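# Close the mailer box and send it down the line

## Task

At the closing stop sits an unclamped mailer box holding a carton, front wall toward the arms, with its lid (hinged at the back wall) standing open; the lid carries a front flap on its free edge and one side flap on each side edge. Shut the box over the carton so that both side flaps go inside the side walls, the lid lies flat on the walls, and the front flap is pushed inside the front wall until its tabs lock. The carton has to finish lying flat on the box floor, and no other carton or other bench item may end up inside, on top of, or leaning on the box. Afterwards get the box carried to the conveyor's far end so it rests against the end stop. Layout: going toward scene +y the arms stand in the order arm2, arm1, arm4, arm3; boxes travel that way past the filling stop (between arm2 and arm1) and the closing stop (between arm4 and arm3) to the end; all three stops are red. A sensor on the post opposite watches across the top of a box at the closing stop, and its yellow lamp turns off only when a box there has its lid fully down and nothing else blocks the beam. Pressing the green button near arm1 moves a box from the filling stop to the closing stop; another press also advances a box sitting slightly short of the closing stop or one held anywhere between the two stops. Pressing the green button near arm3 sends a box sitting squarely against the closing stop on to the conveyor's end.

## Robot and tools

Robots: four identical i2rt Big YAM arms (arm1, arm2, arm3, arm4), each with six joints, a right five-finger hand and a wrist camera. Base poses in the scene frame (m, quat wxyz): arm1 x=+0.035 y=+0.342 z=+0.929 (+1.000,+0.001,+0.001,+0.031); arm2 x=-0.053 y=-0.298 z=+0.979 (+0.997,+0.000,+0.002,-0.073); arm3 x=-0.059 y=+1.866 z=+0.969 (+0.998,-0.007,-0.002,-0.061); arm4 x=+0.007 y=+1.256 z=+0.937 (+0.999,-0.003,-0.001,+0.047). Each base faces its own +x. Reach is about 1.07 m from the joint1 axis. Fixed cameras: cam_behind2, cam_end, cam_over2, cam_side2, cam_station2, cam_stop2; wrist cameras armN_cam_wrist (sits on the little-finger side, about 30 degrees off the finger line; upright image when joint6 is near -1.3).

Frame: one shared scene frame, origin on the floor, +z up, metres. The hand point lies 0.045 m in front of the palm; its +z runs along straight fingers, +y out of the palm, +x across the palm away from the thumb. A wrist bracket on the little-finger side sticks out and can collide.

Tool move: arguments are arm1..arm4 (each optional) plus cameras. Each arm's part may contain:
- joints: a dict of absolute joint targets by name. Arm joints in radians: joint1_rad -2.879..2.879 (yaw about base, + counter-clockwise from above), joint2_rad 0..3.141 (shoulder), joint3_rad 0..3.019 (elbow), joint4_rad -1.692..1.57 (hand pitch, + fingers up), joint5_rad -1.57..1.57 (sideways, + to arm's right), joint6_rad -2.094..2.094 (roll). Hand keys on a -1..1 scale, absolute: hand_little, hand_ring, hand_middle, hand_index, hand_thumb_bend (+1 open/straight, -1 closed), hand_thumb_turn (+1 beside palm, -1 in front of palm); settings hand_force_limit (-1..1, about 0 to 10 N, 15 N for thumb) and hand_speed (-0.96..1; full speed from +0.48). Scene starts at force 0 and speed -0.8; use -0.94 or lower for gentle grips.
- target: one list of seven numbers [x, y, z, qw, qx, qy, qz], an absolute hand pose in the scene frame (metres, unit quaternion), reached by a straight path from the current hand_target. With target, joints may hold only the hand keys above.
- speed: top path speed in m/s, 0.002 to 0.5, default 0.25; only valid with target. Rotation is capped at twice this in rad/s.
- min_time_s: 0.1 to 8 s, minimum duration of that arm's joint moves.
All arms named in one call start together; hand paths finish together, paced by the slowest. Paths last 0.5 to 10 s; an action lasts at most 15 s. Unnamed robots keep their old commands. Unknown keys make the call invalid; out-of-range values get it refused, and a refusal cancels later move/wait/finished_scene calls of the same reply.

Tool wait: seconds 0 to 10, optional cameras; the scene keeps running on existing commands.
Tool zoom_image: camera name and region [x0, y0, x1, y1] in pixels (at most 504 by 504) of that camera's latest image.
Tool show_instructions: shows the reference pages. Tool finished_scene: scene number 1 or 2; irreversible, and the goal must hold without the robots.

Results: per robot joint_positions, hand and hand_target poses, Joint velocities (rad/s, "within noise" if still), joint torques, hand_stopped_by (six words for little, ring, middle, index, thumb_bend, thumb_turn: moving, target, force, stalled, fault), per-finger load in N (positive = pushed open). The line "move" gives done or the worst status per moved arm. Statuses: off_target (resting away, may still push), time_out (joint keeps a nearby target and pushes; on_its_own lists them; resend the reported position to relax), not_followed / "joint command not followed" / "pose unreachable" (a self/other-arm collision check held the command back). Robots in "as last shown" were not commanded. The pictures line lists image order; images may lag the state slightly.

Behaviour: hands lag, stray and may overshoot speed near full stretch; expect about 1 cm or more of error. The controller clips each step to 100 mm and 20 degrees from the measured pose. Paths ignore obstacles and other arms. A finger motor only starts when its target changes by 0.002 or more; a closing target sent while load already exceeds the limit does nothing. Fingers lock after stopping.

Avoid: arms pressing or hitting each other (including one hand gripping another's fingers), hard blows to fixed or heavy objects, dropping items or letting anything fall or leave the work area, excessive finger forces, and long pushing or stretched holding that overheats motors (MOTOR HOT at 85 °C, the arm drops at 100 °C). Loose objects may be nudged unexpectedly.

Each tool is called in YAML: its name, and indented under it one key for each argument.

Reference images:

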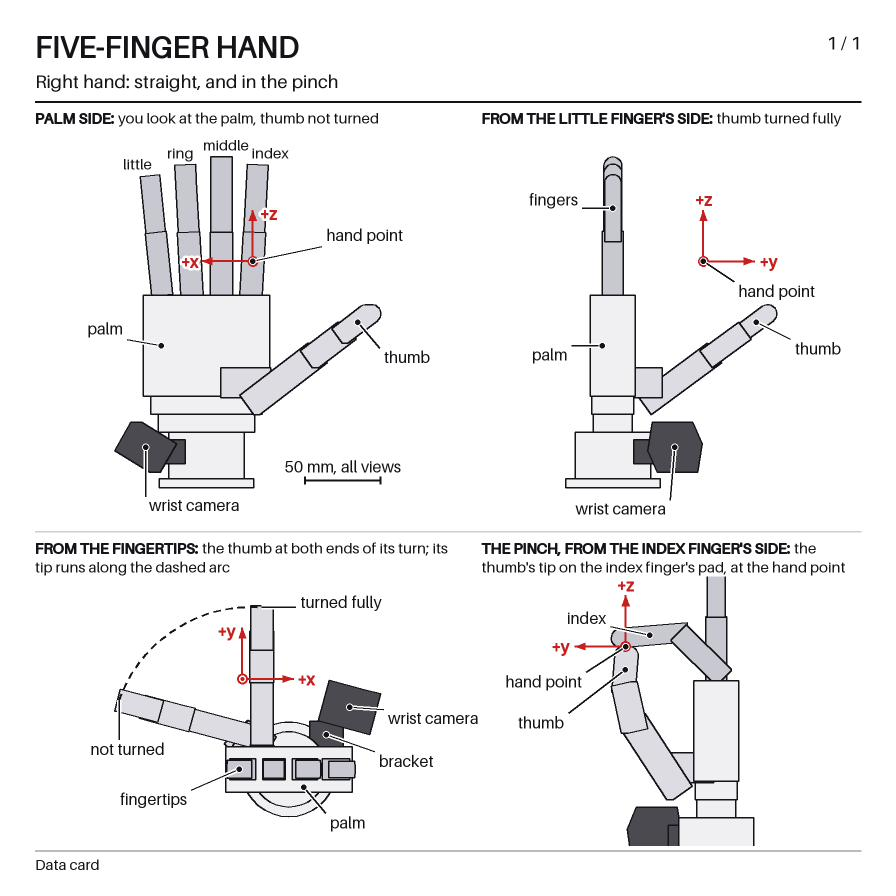

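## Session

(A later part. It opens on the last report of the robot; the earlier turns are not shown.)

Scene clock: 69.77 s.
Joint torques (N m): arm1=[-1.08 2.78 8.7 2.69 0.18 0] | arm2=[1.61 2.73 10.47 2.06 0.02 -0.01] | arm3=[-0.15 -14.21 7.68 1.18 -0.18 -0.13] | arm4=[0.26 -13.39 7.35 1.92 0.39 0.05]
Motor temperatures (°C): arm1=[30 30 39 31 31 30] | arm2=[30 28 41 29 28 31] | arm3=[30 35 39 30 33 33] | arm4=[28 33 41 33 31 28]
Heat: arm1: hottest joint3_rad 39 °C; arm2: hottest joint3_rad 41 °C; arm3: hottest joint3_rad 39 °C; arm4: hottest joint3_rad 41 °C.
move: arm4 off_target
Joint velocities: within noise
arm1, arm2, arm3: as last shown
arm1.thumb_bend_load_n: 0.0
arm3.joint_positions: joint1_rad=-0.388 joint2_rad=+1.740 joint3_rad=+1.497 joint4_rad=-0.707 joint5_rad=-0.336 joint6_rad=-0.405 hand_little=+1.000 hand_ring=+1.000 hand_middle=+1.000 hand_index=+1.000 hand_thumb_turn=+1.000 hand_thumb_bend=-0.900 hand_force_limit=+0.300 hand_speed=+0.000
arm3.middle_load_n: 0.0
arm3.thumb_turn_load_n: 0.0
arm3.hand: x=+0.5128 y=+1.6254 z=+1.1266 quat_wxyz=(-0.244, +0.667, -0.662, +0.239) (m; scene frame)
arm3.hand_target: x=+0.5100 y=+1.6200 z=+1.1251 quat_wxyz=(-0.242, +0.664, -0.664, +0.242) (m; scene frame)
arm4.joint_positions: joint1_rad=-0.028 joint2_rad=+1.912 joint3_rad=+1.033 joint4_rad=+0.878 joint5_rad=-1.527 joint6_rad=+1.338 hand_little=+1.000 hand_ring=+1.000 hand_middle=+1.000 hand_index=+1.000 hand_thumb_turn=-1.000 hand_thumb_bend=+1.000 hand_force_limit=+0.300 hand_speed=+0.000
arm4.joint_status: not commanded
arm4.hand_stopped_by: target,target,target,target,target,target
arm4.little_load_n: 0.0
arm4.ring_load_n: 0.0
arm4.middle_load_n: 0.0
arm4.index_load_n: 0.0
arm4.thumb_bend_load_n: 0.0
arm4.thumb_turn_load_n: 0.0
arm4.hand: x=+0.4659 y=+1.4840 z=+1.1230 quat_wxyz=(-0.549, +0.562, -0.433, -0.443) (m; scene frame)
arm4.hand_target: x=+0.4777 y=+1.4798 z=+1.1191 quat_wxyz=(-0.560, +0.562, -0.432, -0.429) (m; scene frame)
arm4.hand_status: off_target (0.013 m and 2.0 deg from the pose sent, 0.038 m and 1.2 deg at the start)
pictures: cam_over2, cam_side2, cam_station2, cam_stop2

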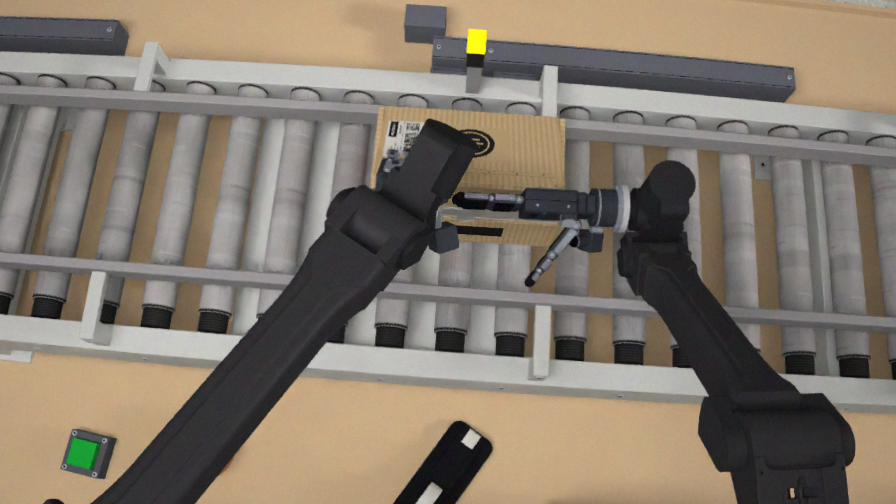

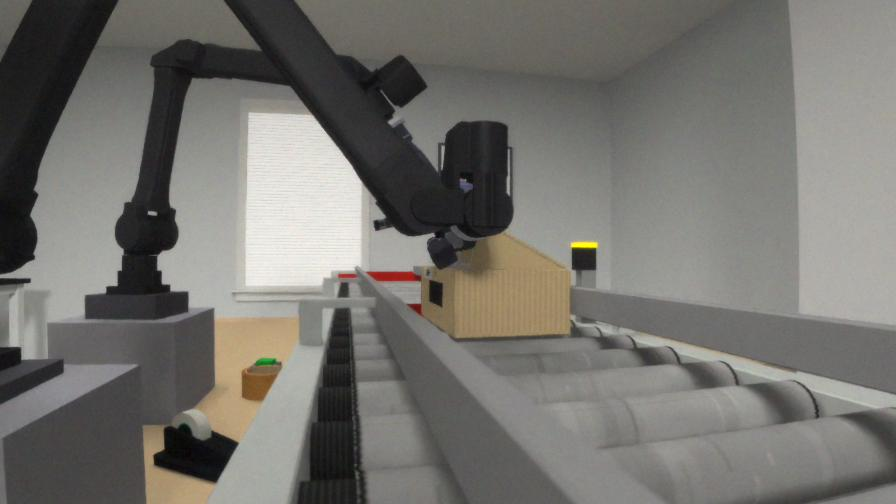

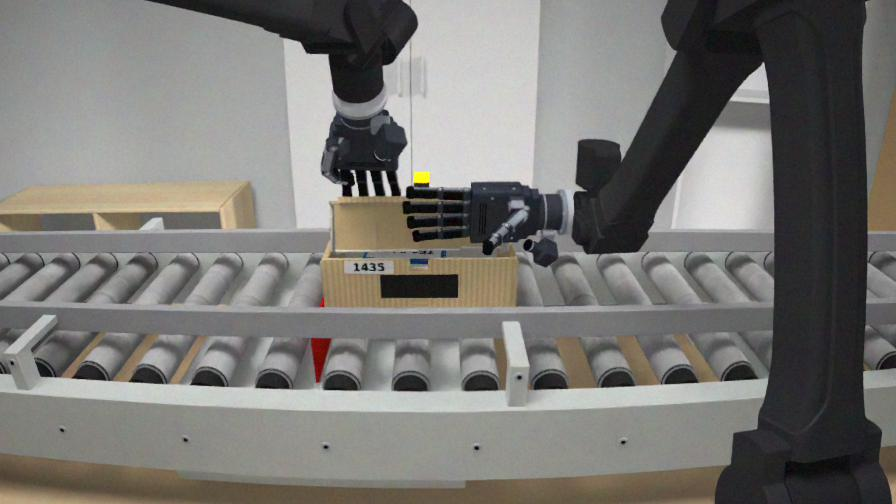

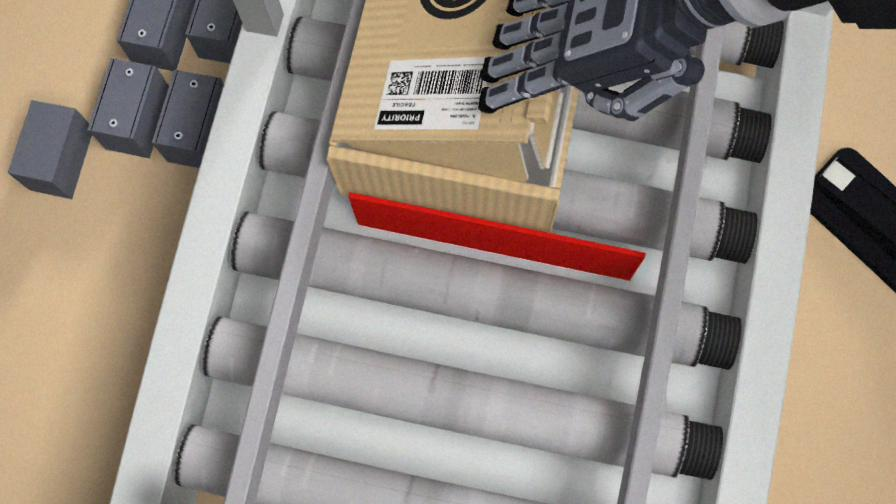

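move:
  arm4: {"target": [0.461, 1.480, 1.119, 0.5610, -0.5610, 0.4305, 0.4305], "speed": 0.03}
  arm3: {"target": [0.505, 1.618, 1.075, -0.2419, 0.6643, -0.6643, 0.2418], "speed": 0.06}
  cameras: ["cam_over2","cam_side2","cam_stop2","cam_station2"]

zoom_image:
  camera: "cam_stop2"
  region: [480, 80, 600, 200]

zoom_image:
  camera: "cam_side2"
  region: [330, 140, 590, 350]

zoom_image:
  camera: "cam_station2"
  region: [300, 160, 560, 310]

Scene clock: 71.73 s.
Joint torques (N m): arm1=[-1.08 2.73 8.7 2.69 0.18 0] | arm2=[1.44 2.73 10.47 2.04 0.02 0] | arm3=[-0.03 -12.1 6.43 1.11 0.02 -0.22] | arm4=[0.03 -15.97 5.65 2.37 0.32 0.05]
Motor temperatures (°C): arm1=[30 30 39 31 31 30] | arm2=[30 28 41 29 28 31] | arm3=[30 35 39 30 33 33] | arm4=[28 33 41 33 31 28]
Heat: arm1: hottest joint3_rad 39 °C; arm2: hottest joint3_rad 41 °C; arm3: hottest joint3_rad 39 °C; arm4: hottest joint3_rad 41 °C.
move: arm3 off_target; arm4 done
Joint velocities: within noise
arm1, arm2: as last shown
arm1.thumb_turn_load_n: 0.5
arm3.joint_positions: joint1_rad=-0.393 joint2_rad=+1.740 joint3_rad=+1.414 joint4_rad=-0.581 joint5_rad=-0.344 joint6_rad=-0.405 hand_little=+1.000 hand_ring=+1.000 hand_middle=+1.000 hand_index=+1.000 hand_thumb_turn=+1.000 hand_thumb_bend=-0.900 hand_force_limit=+0.300 hand_speed=+0.000
arm3.joint_status: not commanded
arm3.hand_stopped_by: target,target,target,target,target,target
arm3.little_load_n: 0.0
arm3.ring_load_n: 0.0
arm3.middle_load_n: 0.0
arm3.index_load_n: 0.0
arm3.thumb_bend_load_n: 0.0
arm3.thumb_turn_load_n: 0.0
arm3.hand: x=+0.5137 y=+1.6234 z=+1.1009 quat_wxyz=(-0.252, +0.665, -0.655, +0.258) (m; scene frame)
arm3.hand_target: x=+0.5045 y=+1.6186 z=+1.0758 quat_wxyz=(-0.242, +0.665, -0.664, +0.242) (m; scene frame)
arm3.hand_status: off_target (0.028 m and 2.4 deg from the pose sent, 0.053 m and 0.6 deg at the start)
arm4.joint_positions: joint1_rad=-0.028 joint2_rad=+1.912 joint3_rad=+1.002 joint4_rad=+0.905 joint5_rad=-1.523 joint6_rad=+1.337 hand_little=+1.000 hand_ring=+1.000 hand_middle=+1.000 hand_index=+1.000 hand_thumb_turn=-1.000 hand_thumb_bend=+1.000 hand_force_limit=+0.300 hand_speed=+0.000
arm4.joint_status: not commanded
arm4.hand_stopped_by: target,target,target,target,target,target
arm4.little_load_n: 0.0
arm4.ring_load_n: 0.0
arm4.middle_load_n: -0.5
arm4.index_load_n: 0.0
arm4.thumb_bend_load_n: 0.0
arm4.thumb_turn_load_n: -0.5
arm4.hand: x=+0.4575 y=+1.4836 z=+1.1153 quat_wxyz=(-0.549, +0.560, -0.435, -0.443) (m; scene frame)
arm4.hand_target: x=+0.4610 y=+1.4800 z=+1.1190 quat_wxyz=(-0.560, +0.562, -0.431, -0.430) (m; scene frame)
arm4.hand_status: done (0.006 m and 2.0 deg from the pose sent, 0.007 m and 2.0 deg at the start)
pictures: cam_over2, cam_side2, cam_station2, cam_stop2

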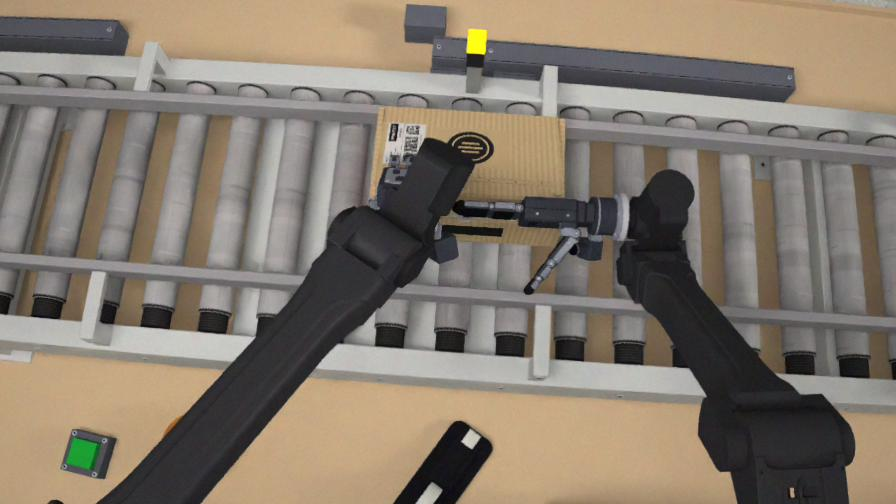

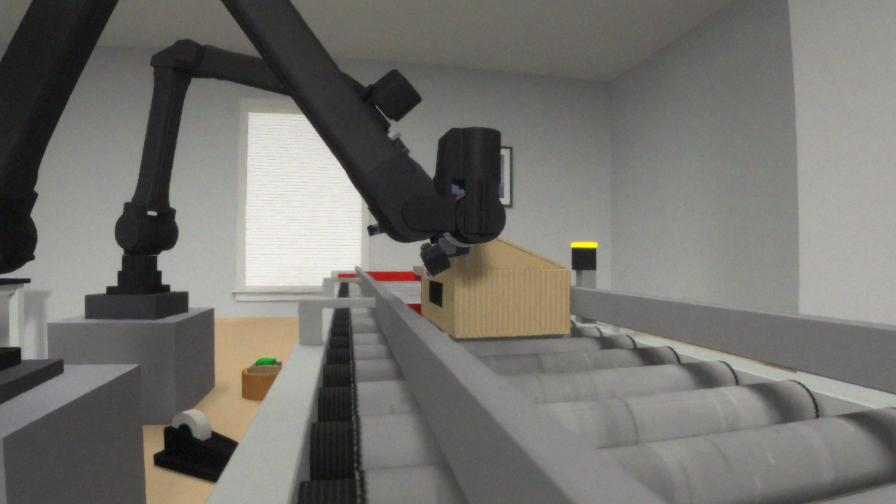

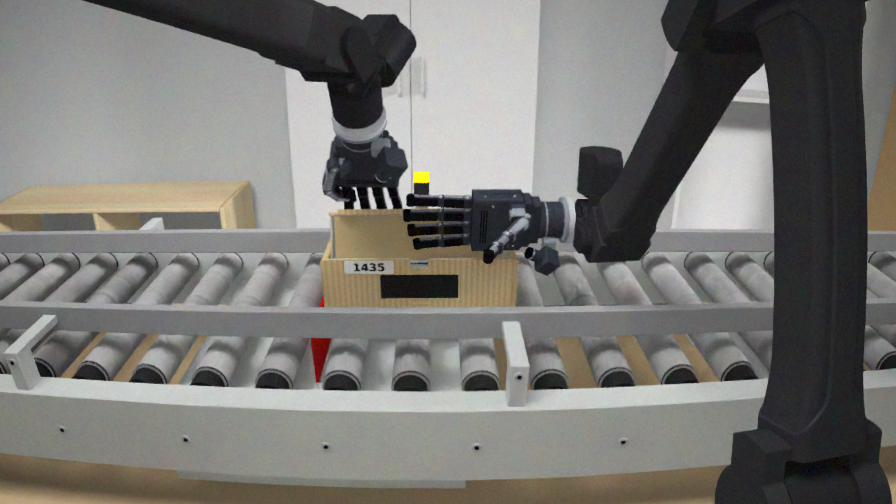

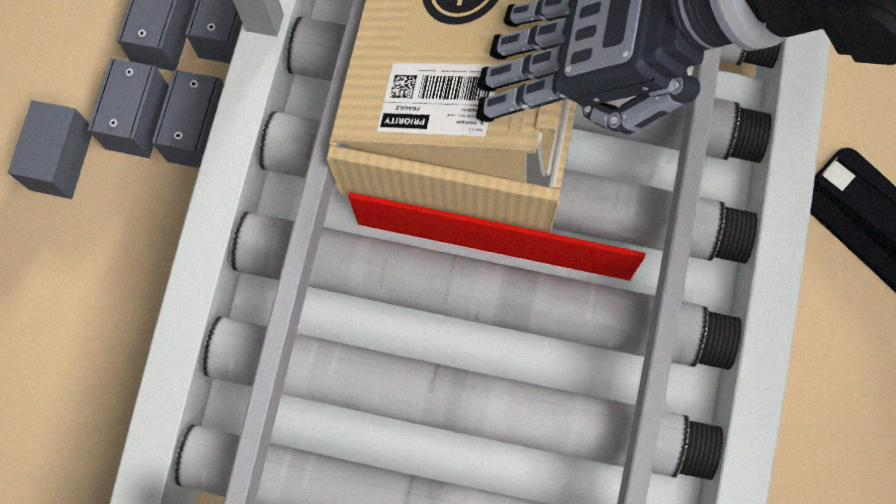

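Scaled by 4.200 from the camera's 896x504 image, which has a finer 1280x720 frame.

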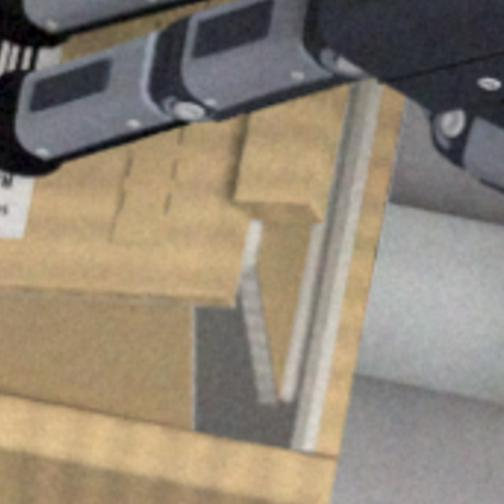

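Scaled by 1.938 from the camera's 896x504 image, which has a finer 1280x720 frame.

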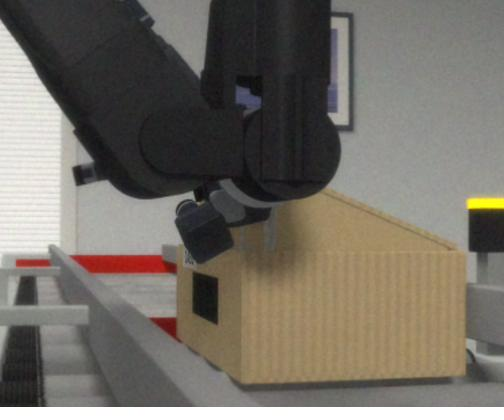

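Scaled by 1.938 from the camera's 896x504 image, which has a finer 1280x720 frame.

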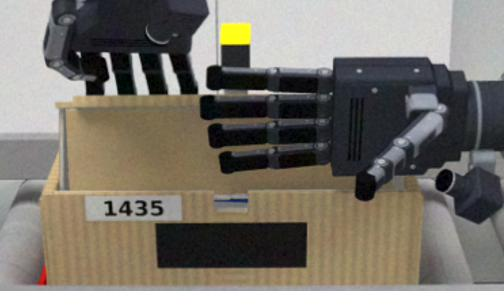

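move:
  arm4: {"target": [0.448, 1.480, 1.124, 0.5610, -0.5610, 0.4305, 0.4305], "speed": 0.03}
  arm3: {"target": [0.500, 1.616, 1.045, -0.2419, 0.6643, -0.6643, 0.2418], "speed": 0.06}
  cameras: ["cam_over2","cam_side2","cam_stop2","cam_station2"]

zoom_image:
  camera: "cam_stop2"
  region: [480, 80, 600, 200]

zoom_image:
  camera: "cam_side2"
  region: [330, 140, 590, 350]

zoom_image:
  camera: "cam_station2"
  region: [300, 160, 560, 310]

Scene clock: 73.60 s.
Joint torques (N m): arm1=[-1.03 2.73 8.69 2.67 0.19 0] | arm2=[1.38 2.49 10.41 2.09 -0.01 0] | arm3=[-0.26 -10.81 6.34 1.42 0.12 -0.26] | arm4=[0.44 -17.49 5.55 2.14 0.32 0.16]
Motor temperatures (°C): arm1=[30 30 39 31 31 30] | arm2=[30 28 42 29 28 31] | arm3=[30 35 39 30 33 33] | arm4=[28 33 41 33 31 28]
Heat: arm1: hottest joint3_rad 39 °C; arm2: hottest joint3_rad 42 °C; arm3: hottest joint3_rad 39 °C; arm4: hottest joint3_rad 41 °C.
move: arm3 off_target; arm4 off_target
Joint velocities: within noise
arm1, arm2: as last shown
arm1.thumb_turn_load_n: 0.0
arm3.joint_positions: joint1_rad=-0.399 joint2_rad=+1.746 joint3_rad=+1.357 joint4_rad=-0.513 joint5_rad=-0.352 joint6_rad=-0.406 hand_little=+1.000 hand_ring=+1.000 hand_middle=+1.000 hand_index=+1.000 hand_thumb_turn=+1.000 hand_thumb_bend=-0.900 hand_force_limit=+0.300 hand_speed=+0.000
arm3.joint_status: not commanded
arm3.hand_stopped_by: target,target,target,target,target,target
arm3.little_load_n: 0.0
arm3.ring_load_n: 0.0
arm3.middle_load_n: 0.0
arm3.index_load_n: 0.0
arm3.thumb_bend_load_n: 0.0
arm3.thumb_turn_load_n: 0.0
arm3.hand: x=+0.5084 y=+1.6230 z=+1.0789 quat_wxyz=(-0.255, +0.663, -0.654, +0.260) (m; scene frame)
arm3.hand_target: x=+0.4988 y=+1.6171 z=+1.0459 quat_wxyz=(-0.242, +0.665, -0.664, +0.241) (m; scene frame)
arm3.hand_status: off_target (0.036 m and 2.9 deg from the pose sent, 0.058 m and 2.4 deg at the start)
arm4.joint_positions: joint1_rad=-0.028 joint2_rad=+1.901 joint3_rad=+0.959 joint4_rad=+0.915 joint5_rad=-1.522 joint6_rad=+1.337 hand_little=+1.000 hand_ring=+1.000 hand_middle=+1.000 hand_index=+1.000 hand_thumb_turn=-1.000 hand_thumb_bend=+1.000 hand_force_limit=+0.300 hand_speed=+0.000
arm4.joint_status: not commanded
arm4.hand_stopped_by: target,target,target,target,target,target
arm4.little_load_n: 0.0
arm4.ring_load_n: 0.0
arm4.middle_load_n: 0.0
arm4.index_load_n: 0.0
arm4.thumb_bend_load_n: 0.0
arm4.thumb_turn_load_n: -0.5
arm4.hand: x=+0.4449 y=+1.4828 z=+1.1098 quat_wxyz=(-0.544, +0.555, -0.442, -0.448) (m; scene frame)
arm4.hand_target: x=+0.4478 y=+1.4800 z=+1.1238 quat_wxyz=(-0.560, +0.562, -0.431, -0.430) (m; scene frame)
arm4.hand_status: off_target (0.015 m and 3.1 deg from the pose sent, 0.013 m and 2.0 deg at the start)
pictures: cam_over2, cam_side2, cam_station2, cam_stop2

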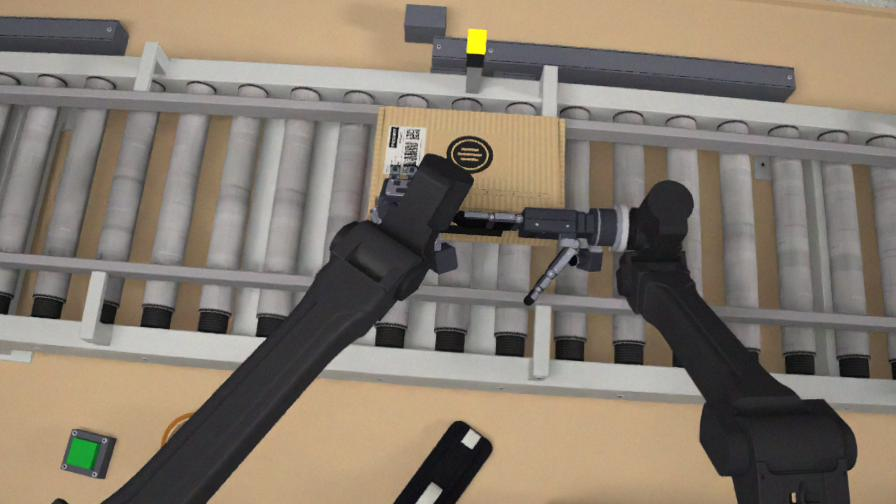

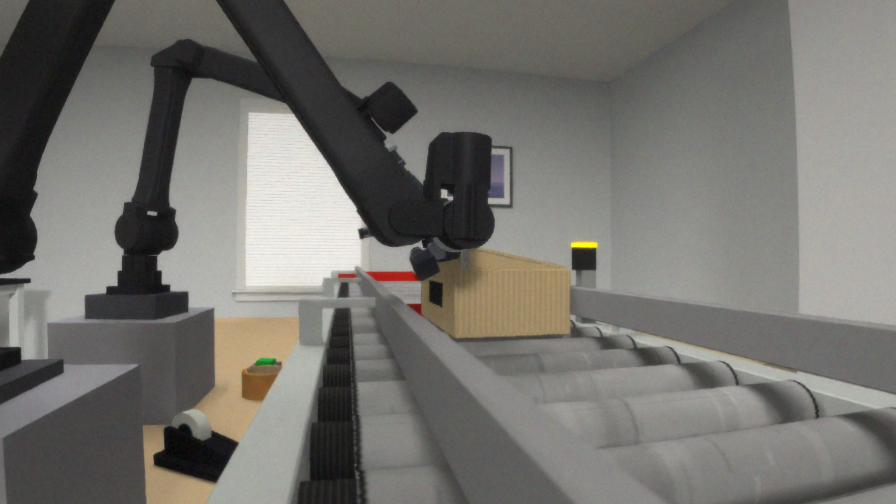

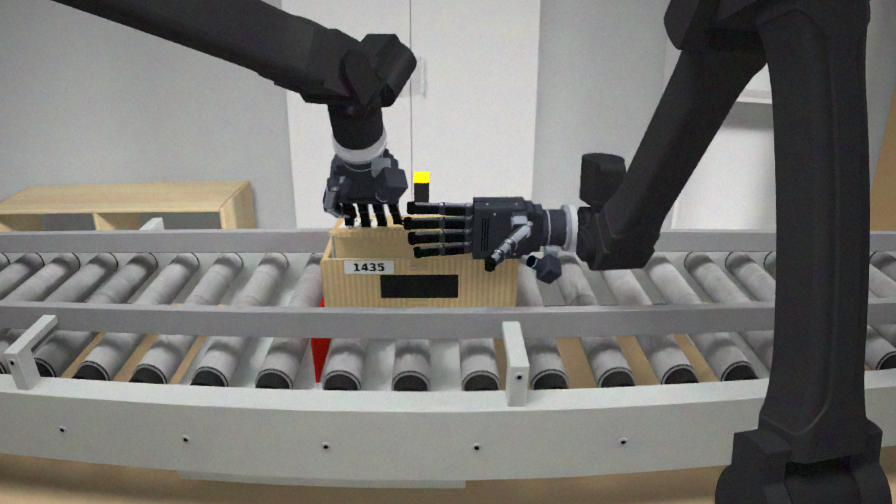

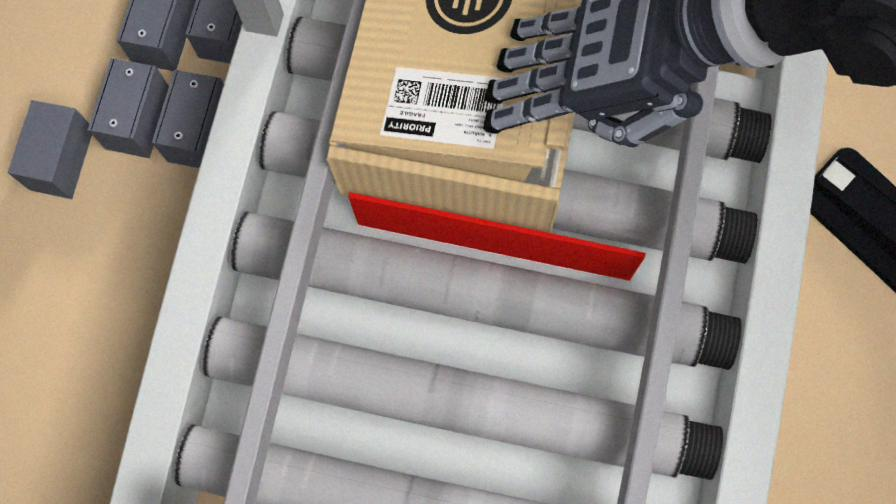

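Scaled by 4.200 from the camera's 896x504 image, which has a finer 1280x720 frame.

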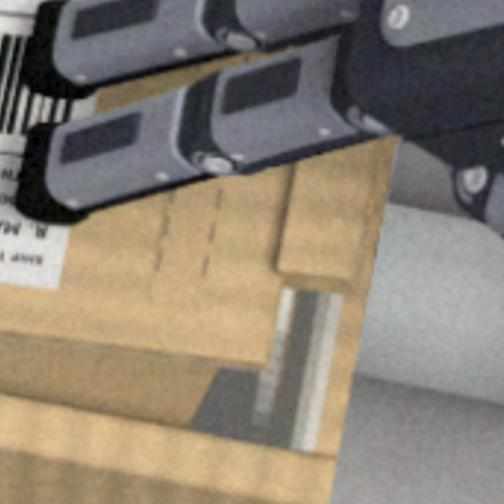

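Scaled by 1.938 from the camera's 896x504 image, which has a finer 1280x720 frame.

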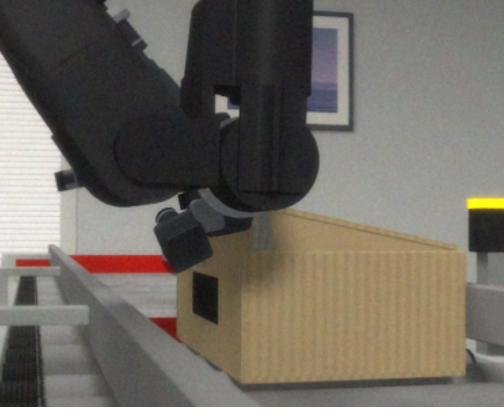

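Scaled by 1.938 from the camera's 896x504 image, which has a finer 1280x720 frame.

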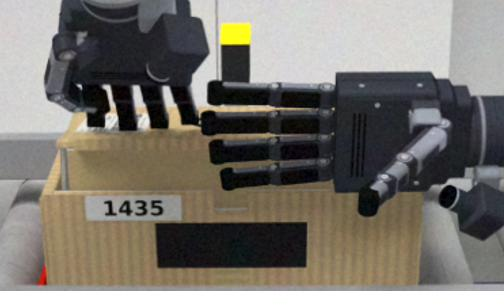

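move:
  arm4: {"target": [0.370, 1.450, 1.180, 0.5610, -0.5610, 0.4305, 0.4305], "speed": 0.12}
  arm3: {"target": [0.496, 1.614, 1.025, -0.2419, 0.6643, -0.6643, 0.2418], "speed": 0.06}
  cameras: ["cam_side2","cam_station2","cam_over2"]

zoom_image:
  camera: "cam_side2"
  region: [330, 140, 590, 350]

zoom_image:
  camera: "cam_station2"
  region: [300, 160, 560, 310]

Scene clock: 75.40 s.
Joint torques (N m): arm1=[-1.03 2.73 8.69 2.67 0.18 0] | arm2=[1.44 2.73 10.47 2.07 -0.01 -0.01] | arm3=[-0.26 -11.34 5.97 1.37 0.32 -0.31] | arm4=[0.67 -11.87 5.53 1.13 -0.06 0.22]
Motor temperatures (°C): arm1=[30 30 39 31 31 30] | arm2=[30 28 42 29 28 31] | arm3=[30 35 39 30 33 33] | arm4=[28 34 41 33 31 28]
Heat: arm1: hottest joint3_rad 39 °C; arm2: hottest joint3_rad 42 °C; arm3: hottest joint3_rad 39 °C; arm4: hottest joint3_rad 41 °C.
move: arm3 off_target; arm4 done
Joint velocities: within noise
arm1, arm2: as last shown
arm3.joint_positions: joint1_rad=-0.406 joint2_rad=+1.771 joint3_rad=+1.329 joint4_rad=-0.465 joint5_rad=-0.361 joint6_rad=-0.408 hand_little=+1.000 hand_ring=+1.000 hand_middle=+1.000 hand_index=+1.000 hand_thumb_turn=+1.000 hand_thumb_bend=-0.900 hand_force_limit=+0.300 hand_speed=+0.000
arm3.joint_status: not commanded
arm3.hand_stopped_by: target,target,target,target,target,target
arm3.little_load_n: -0.5
arm3.ring_load_n: 0.0
arm3.middle_load_n: 0.0
arm3.index_load_n: 0.0
arm3.thumb_bend_load_n: 0.0
arm3.thumb_turn_load_n: 0.0
arm3.hand: x=+0.5066 y=+1.6210 z=+1.0562 quat_wxyz=(-0.258, +0.662, -0.655, +0.256) (m; scene frame)
arm3.hand_target: x=+0.4949 y=+1.6149 z=+1.0259 quat_wxyz=(-0.242, +0.665, -0.664, +0.241) (m; scene frame)
arm3.hand_status: off_target (0.034 m and 2.7 deg from the pose sent, 0.056 m and 2.9 deg at the start)
arm4.joint_positions: joint1_rad=-0.087 joint2_rad=+1.605 joint3_rad=+0.769 joint4_rad=+0.910 joint5_rad=-1.570 joint6_rad=+1.371 hand_little=+1.000 hand_ring=+1.000 hand_middle=+1.000 hand_index=+1.000 hand_thumb_turn=-1.000 hand_thumb_bend=+1.000 hand_force_limit=+0.300 hand_speed=+0.000
arm4.joint_status: not commanded
arm4.hand_stopped_by: target,target,target,target,target,target
arm4.little_load_n: 0.0
arm4.ring_load_n: 0.0
arm4.middle_load_n: 0.0
arm4.index_load_n: 0.0
arm4.thumb_bend_load_n: 0.0
arm4.thumb_turn_load_n: 0.0
arm4.hand: x=+0.3720 y=+1.4533 z=+1.1786 quat_wxyz=(-0.562, +0.567, -0.426, -0.426) (m; scene frame)
arm4.hand_target: x=+0.3701 y=+1.4501 z=+1.1800 quat_wxyz=(-0.559, +0.562, -0.432, -0.429) (m; scene frame)
arm4.hand_status: done (0.004 m and 1.0 deg from the pose sent, 0.108 m and 3.1 deg at the start)
pictures: cam_over2, cam_side2, cam_station2

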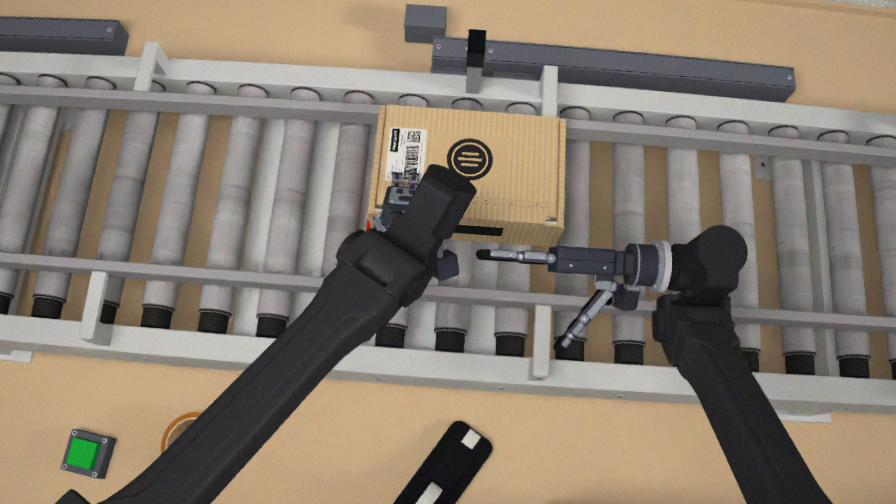

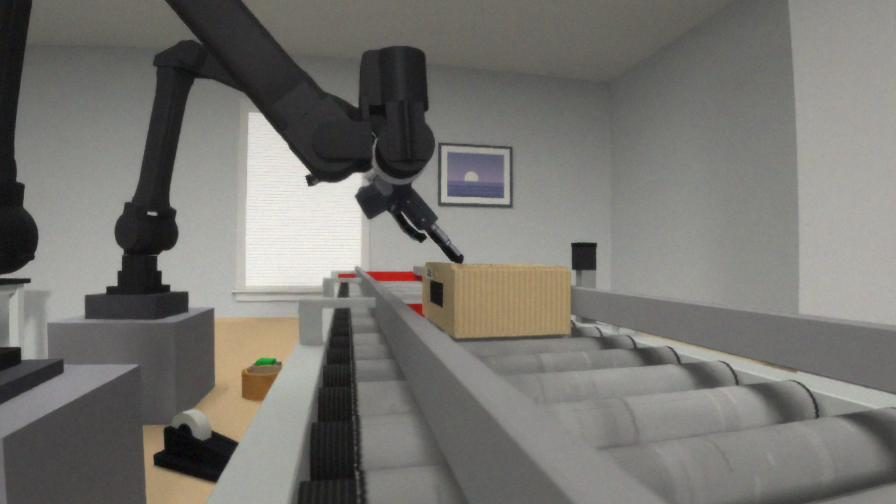

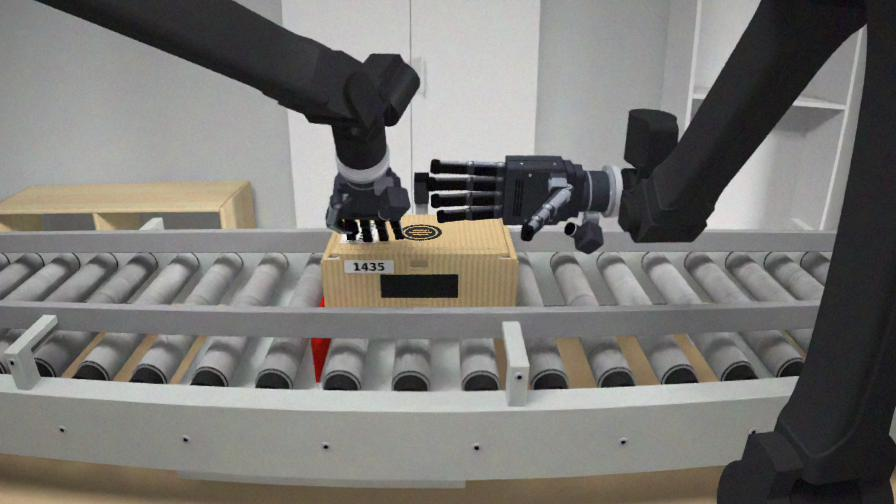

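Scaled by 1.938 from the camera's 896x504 image, which has a finer 1280x720 frame.

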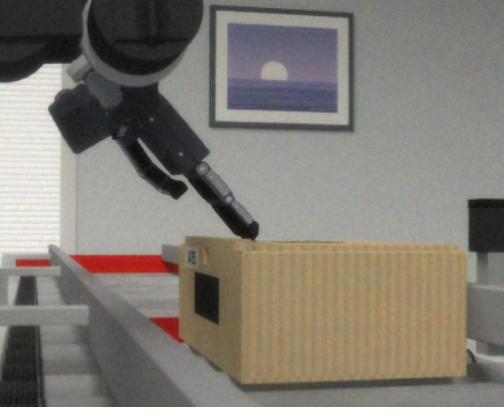

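Scaled by 1.938 from the camera's 896x504 image, which has a finer 1280x720 frame.

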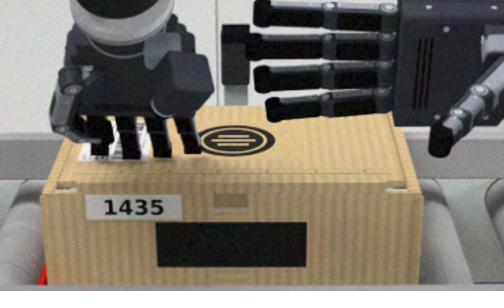

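move:
  arm3: {"target": [0.455, 1.600, 1.100, -0.2419, 0.6643, -0.6643, 0.2418], "speed": 0.3}
  cameras: ["cam_over2", "cam_stop2"]

Scene clock: 77.07 s.
Joint torques (N m): arm1=[-1.03 2.73 8.69 2.67 0.18 0] | arm2=[1.32 2.61 10.4 2.04 0.01 -0.01] | arm3=[0.73 -13.86 8.53 0.65 -0.34 -0.31] | arm4=[0.44 -11.75 5.38 0.91 -0.01 0.23]
Motor temperatures (°C): arm1=[30 30 39 31 31 30] | arm2=[30 28 42 29 28 31] | arm3=[30 35 39 30 33 33] | arm4=[28 33 41 33 31 28]
Heat: arm1: hottest joint3_rad 39 °C; arm2: hottest joint3_rad 42 °C; arm3: hottest joint3_rad 39 °C; arm4: hottest joint3_rad 41 °C.
move: arm3 done
Joint velocities: within noise
arm1, arm2, arm4: as last shown
arm3.joint_positions: joint1_rad=-0.480 joint2_rad=+1.682 joint3_rad=+1.327 joint4_rad=-0.630 joint5_rad=-0.380 joint6_rad=-0.465 hand_little=+1.000 hand_ring=+1.000 hand_middle=+1.000 hand_index=+1.000 hand_thumb_turn=+1.000 hand_thumb_bend=-0.900 hand_force_limit=+0.300 hand_speed=+0.000
arm3.joint_status: not commanded
arm3.hand_stopped_by: target,target,target,target,target,target
arm3.little_load_n: 0.0
arm3.ring_load_n: 0.0
arm3.middle_load_n: 0.0
arm3.index_load_n: -0.5
arm3.thumb_bend_load_n: 0.0
arm3.thumb_turn_load_n: 0.0
arm3.hand: x=+0.4549 y=+1.6016 z=+1.0912 quat_wxyz=(-0.242, +0.660, -0.671, +0.235) (m; scene frame)
arm3.hand_target: x=+0.4550 y=+1.6001 z=+1.1000 quat_wxyz=(-0.242, +0.664, -0.664, +0.242) (m; scene frame)
arm3.hand_status: done (0.009 m and 1.2 deg from the pose sent, 0.071 m and 2.7 deg at the start)
arm4.hand_target: x=+0.3701 y=+1.4501 z=+1.1800 quat_wxyz=(-0.559, +0.563, -0.432, -0.429) (m; scene frame)
pictures: cam_over2, cam_stop2

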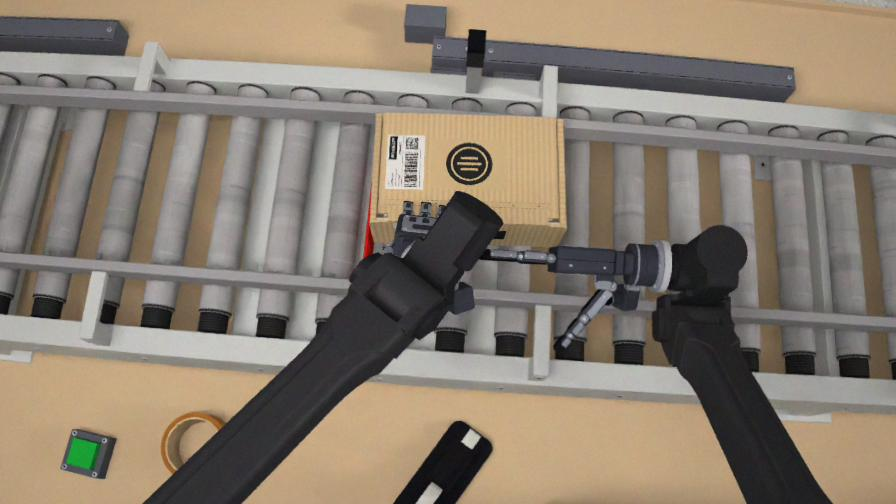

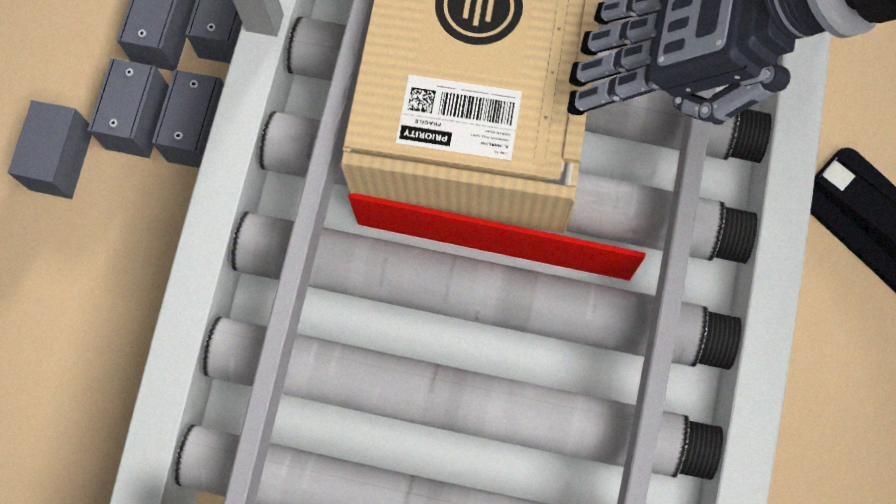

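move:
  arm3: {"target": [0.470, 1.575, 1.030, -0.2419, 0.6643, -0.6643, 0.2418], "speed": 0.08}
  cameras: ["cam_over2", "cam_stop2"]

move:
  arm3: {"target": [0.440, 1.640, 1.160, -0.2419, 0.6643, -0.6643, 0.2418], "speed": 0.25}
  cameras: ["cam_over2", "cam_stop2", "cam_station2", "cam_behind2"]

Scene clock: 78.77 s.
Joint torques (N m): arm1=[-1.03 2.67 8.69 2.67 0.18 0] | arm2=[1.32 2.61 10.44 2.13 0 0] | arm3=[-0.32 -11.05 6.99 1.46 0.15 -0.31] | arm4=[0.85 -11.87 5.6 0.9 -0.07 0.24]
Motor temperatures (°C): arm1=[30 30 39 31 31 30] | arm2=[30 28 42 29 28 31] | arm3=[30 35 39 30 33 33] | arm4=[28 33 41 33 31 28]
Heat: arm1: hottest joint3_rad 39 °C; arm2: hottest joint3_rad 42 °C; arm3: hottest joint3_rad 39 °C; arm4: hottest joint3_rad 41 °C.
move: arm3 off_target
Joint velocities: within noise
arm1, arm2, arm4: as last shown
arm3.joint_positions: joint1_rad=-0.491 joint2_rad=+1.763 joint3_rad=+1.327 joint4_rad=-0.509 joint5_rad=-0.405 joint6_rad=-0.482 hand_little=+1.000 hand_ring=+1.000 hand_middle=+1.000 hand_index=+1.000 hand_thumb_turn=+1.000 hand_thumb_bend=-0.900 hand_force_limit=+0.300 hand_speed=+0.000
arm3.joint_status: not commanded
arm3.hand_stopped_by: target,target,target,target,target,target
arm3.little_load_n: 0.0
arm3.ring_load_n: 0.0
arm3.middle_load_n: 0.5
arm3.index_load_n: 0.0
arm3.thumb_bend_load_n: 0.0
arm3.thumb_turn_load_n: 0.0
arm3.hand: x=+0.4759 y=+1.5834 z=+1.0577 quat_wxyz=(-0.254, +0.662, -0.658, +0.253) (m; scene frame)
arm3.hand_target: x=+0.4690 y=+1.5757 z=+1.0308 quat_wxyz=(-0.242, +0.664, -0.664, +0.242) (m; scene frame)
arm3.hand_status: off_target (0.029 m and 2.0 deg from the pose sent, 0.068 m and 1.2 deg at the start)
pictures: cam_over2, cam_stop2

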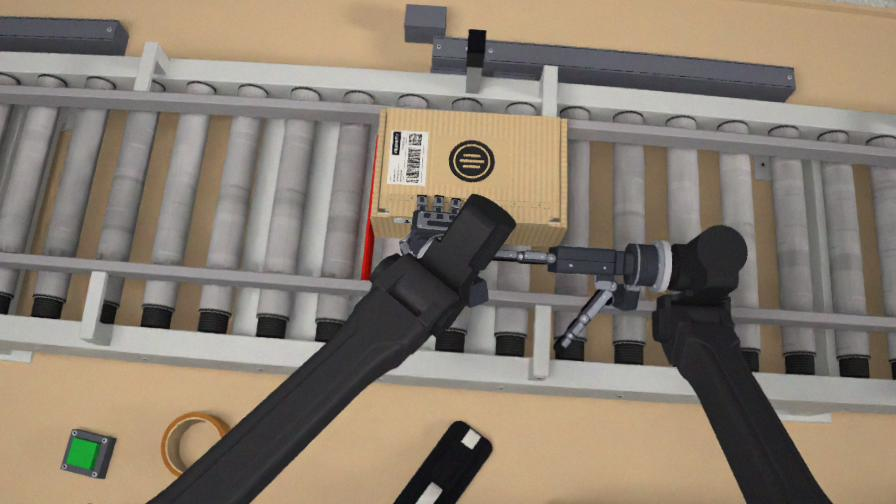

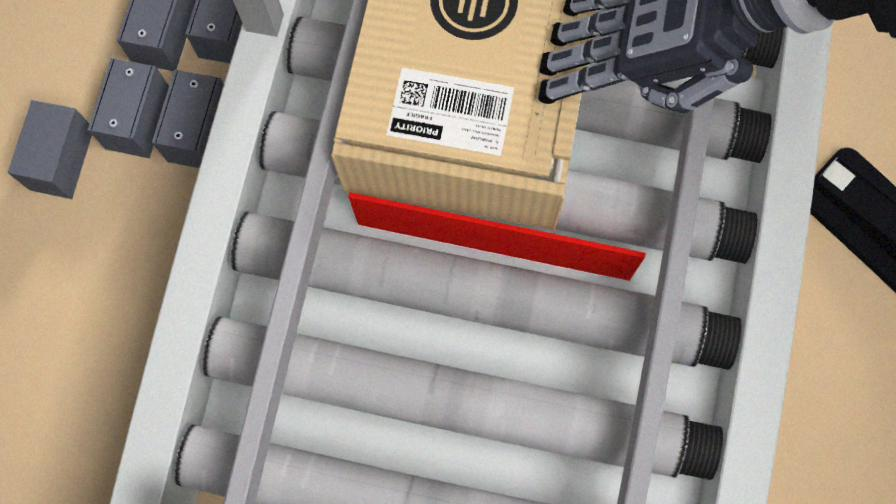

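Scene clock: 80.13 s.
Joint torques (N m): arm1=[-1.03 2.73 8.69 2.66 0.18 0] | arm2=[1.49 2.55 10.39 2.07 0 0] | arm3=[1.26 -11.4 10.33 0.54 -0.2 0.03] | arm4=[0.38 -11.63 5.27 1.09 -0.03 0.19]
Motor temperatures (°C): arm1=[30 30 39 31 31 30] | arm2=[30 28 42 29 28 31] | arm3=[30 35 39 30 33 33] | arm4=[28 33 41 33 31 28]
Heat: arm1: hottest joint3_rad 39 °C; arm2: hottest joint3_rad 42 °C; arm3: hottest joint3_rad 39 °C; arm4: hottest joint3_rad 41 °C.
move: arm3 off_target
Joint velocities: within noise
arm1, arm2, arm4: as last shown
arm3.joint_positions: joint1_rad=-0.438 joint2_rad=+1.541 joint3_rad=+1.313 joint4_rad=-0.749 joint5_rad=-0.357 joint6_rad=-0.452 hand_little=+1.000 hand_ring=+1.000 hand_middle=+1.000 hand_index=+1.000 hand_thumb_turn=+1.000 hand_thumb_bend=-0.900 hand_force_limit=+0.300 hand_speed=+0.000
arm3.joint_status: not commanded
arm3.hand_stopped_by: target,target,target,target,target,target
arm3.little_load_n: 0.0
arm3.ring_load_n: 0.0
arm3.middle_load_n: 0.0
arm3.index_load_n: 0.0
arm3.thumb_bend_load_n: 0.0
arm3.thumb_turn_load_n: 0.0
arm3.hand: x=+0.4329 y=+1.6407 z=+1.1482 quat_wxyz=(-0.239, +0.669, -0.664, +0.235) (m; scene frame)
arm3.hand_target: x=+0.4398 y=+1.6401 z=+1.1599 quat_wxyz=(-0.242, +0.664, -0.664, +0.242) (m; scene frame)
arm3.hand_status: off_target (0.014 m and 1.0 deg from the pose sent, 0.122 m and 2.0 deg at the start)
pictures: cam_behind2, cam_over2, cam_station2, cam_stop2

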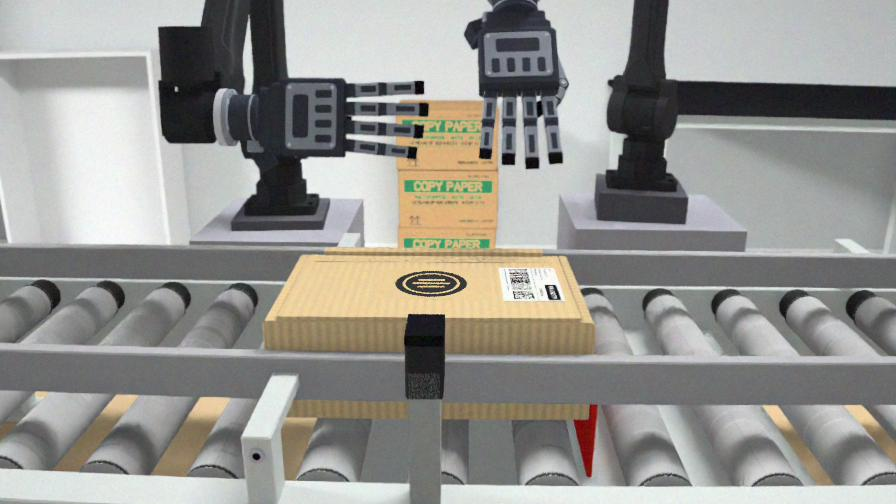

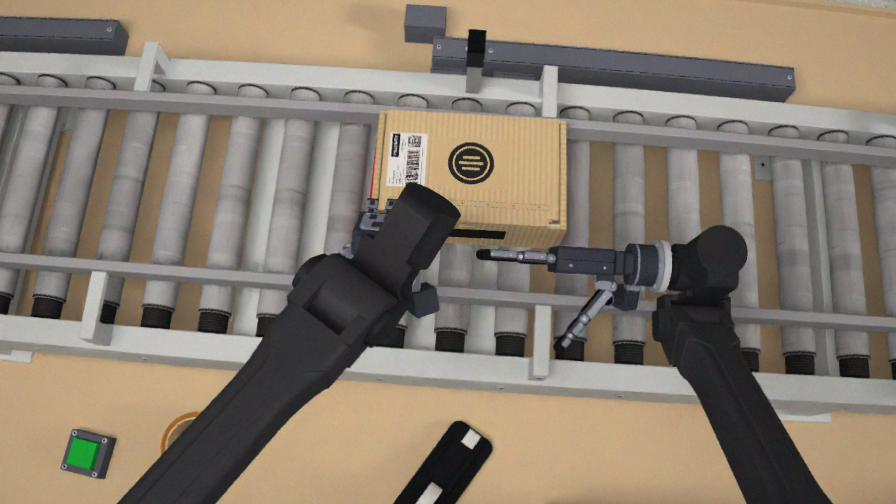

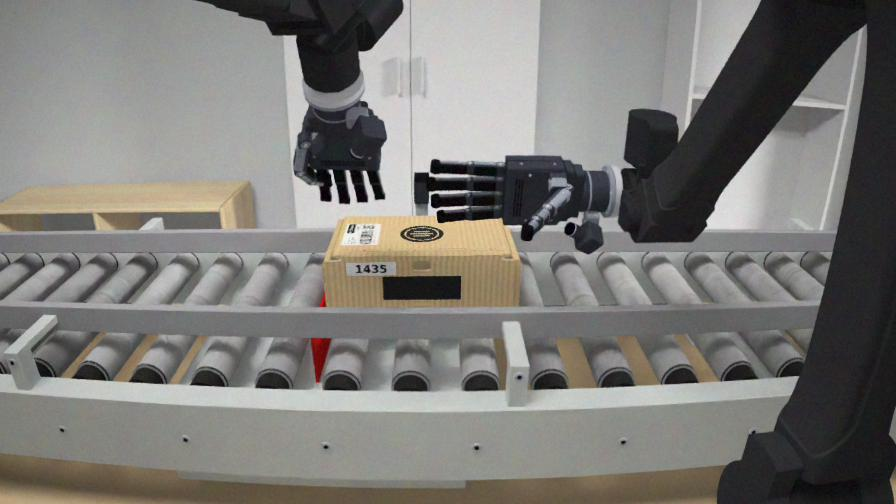

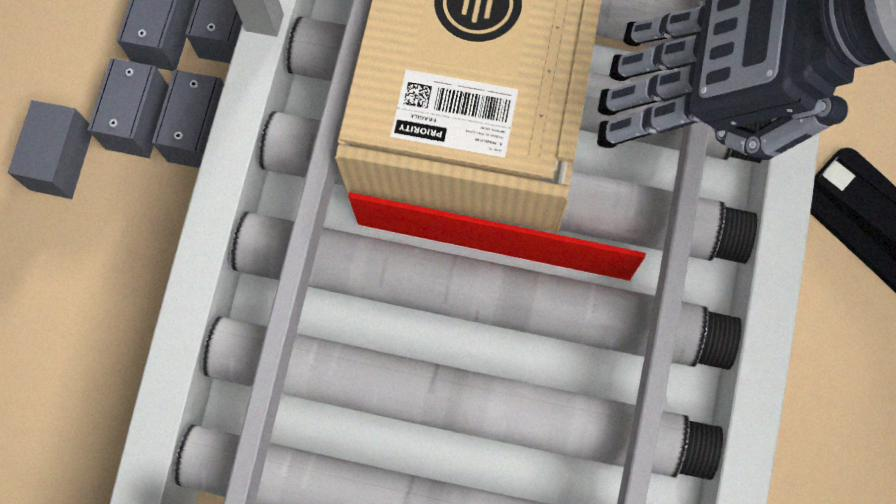

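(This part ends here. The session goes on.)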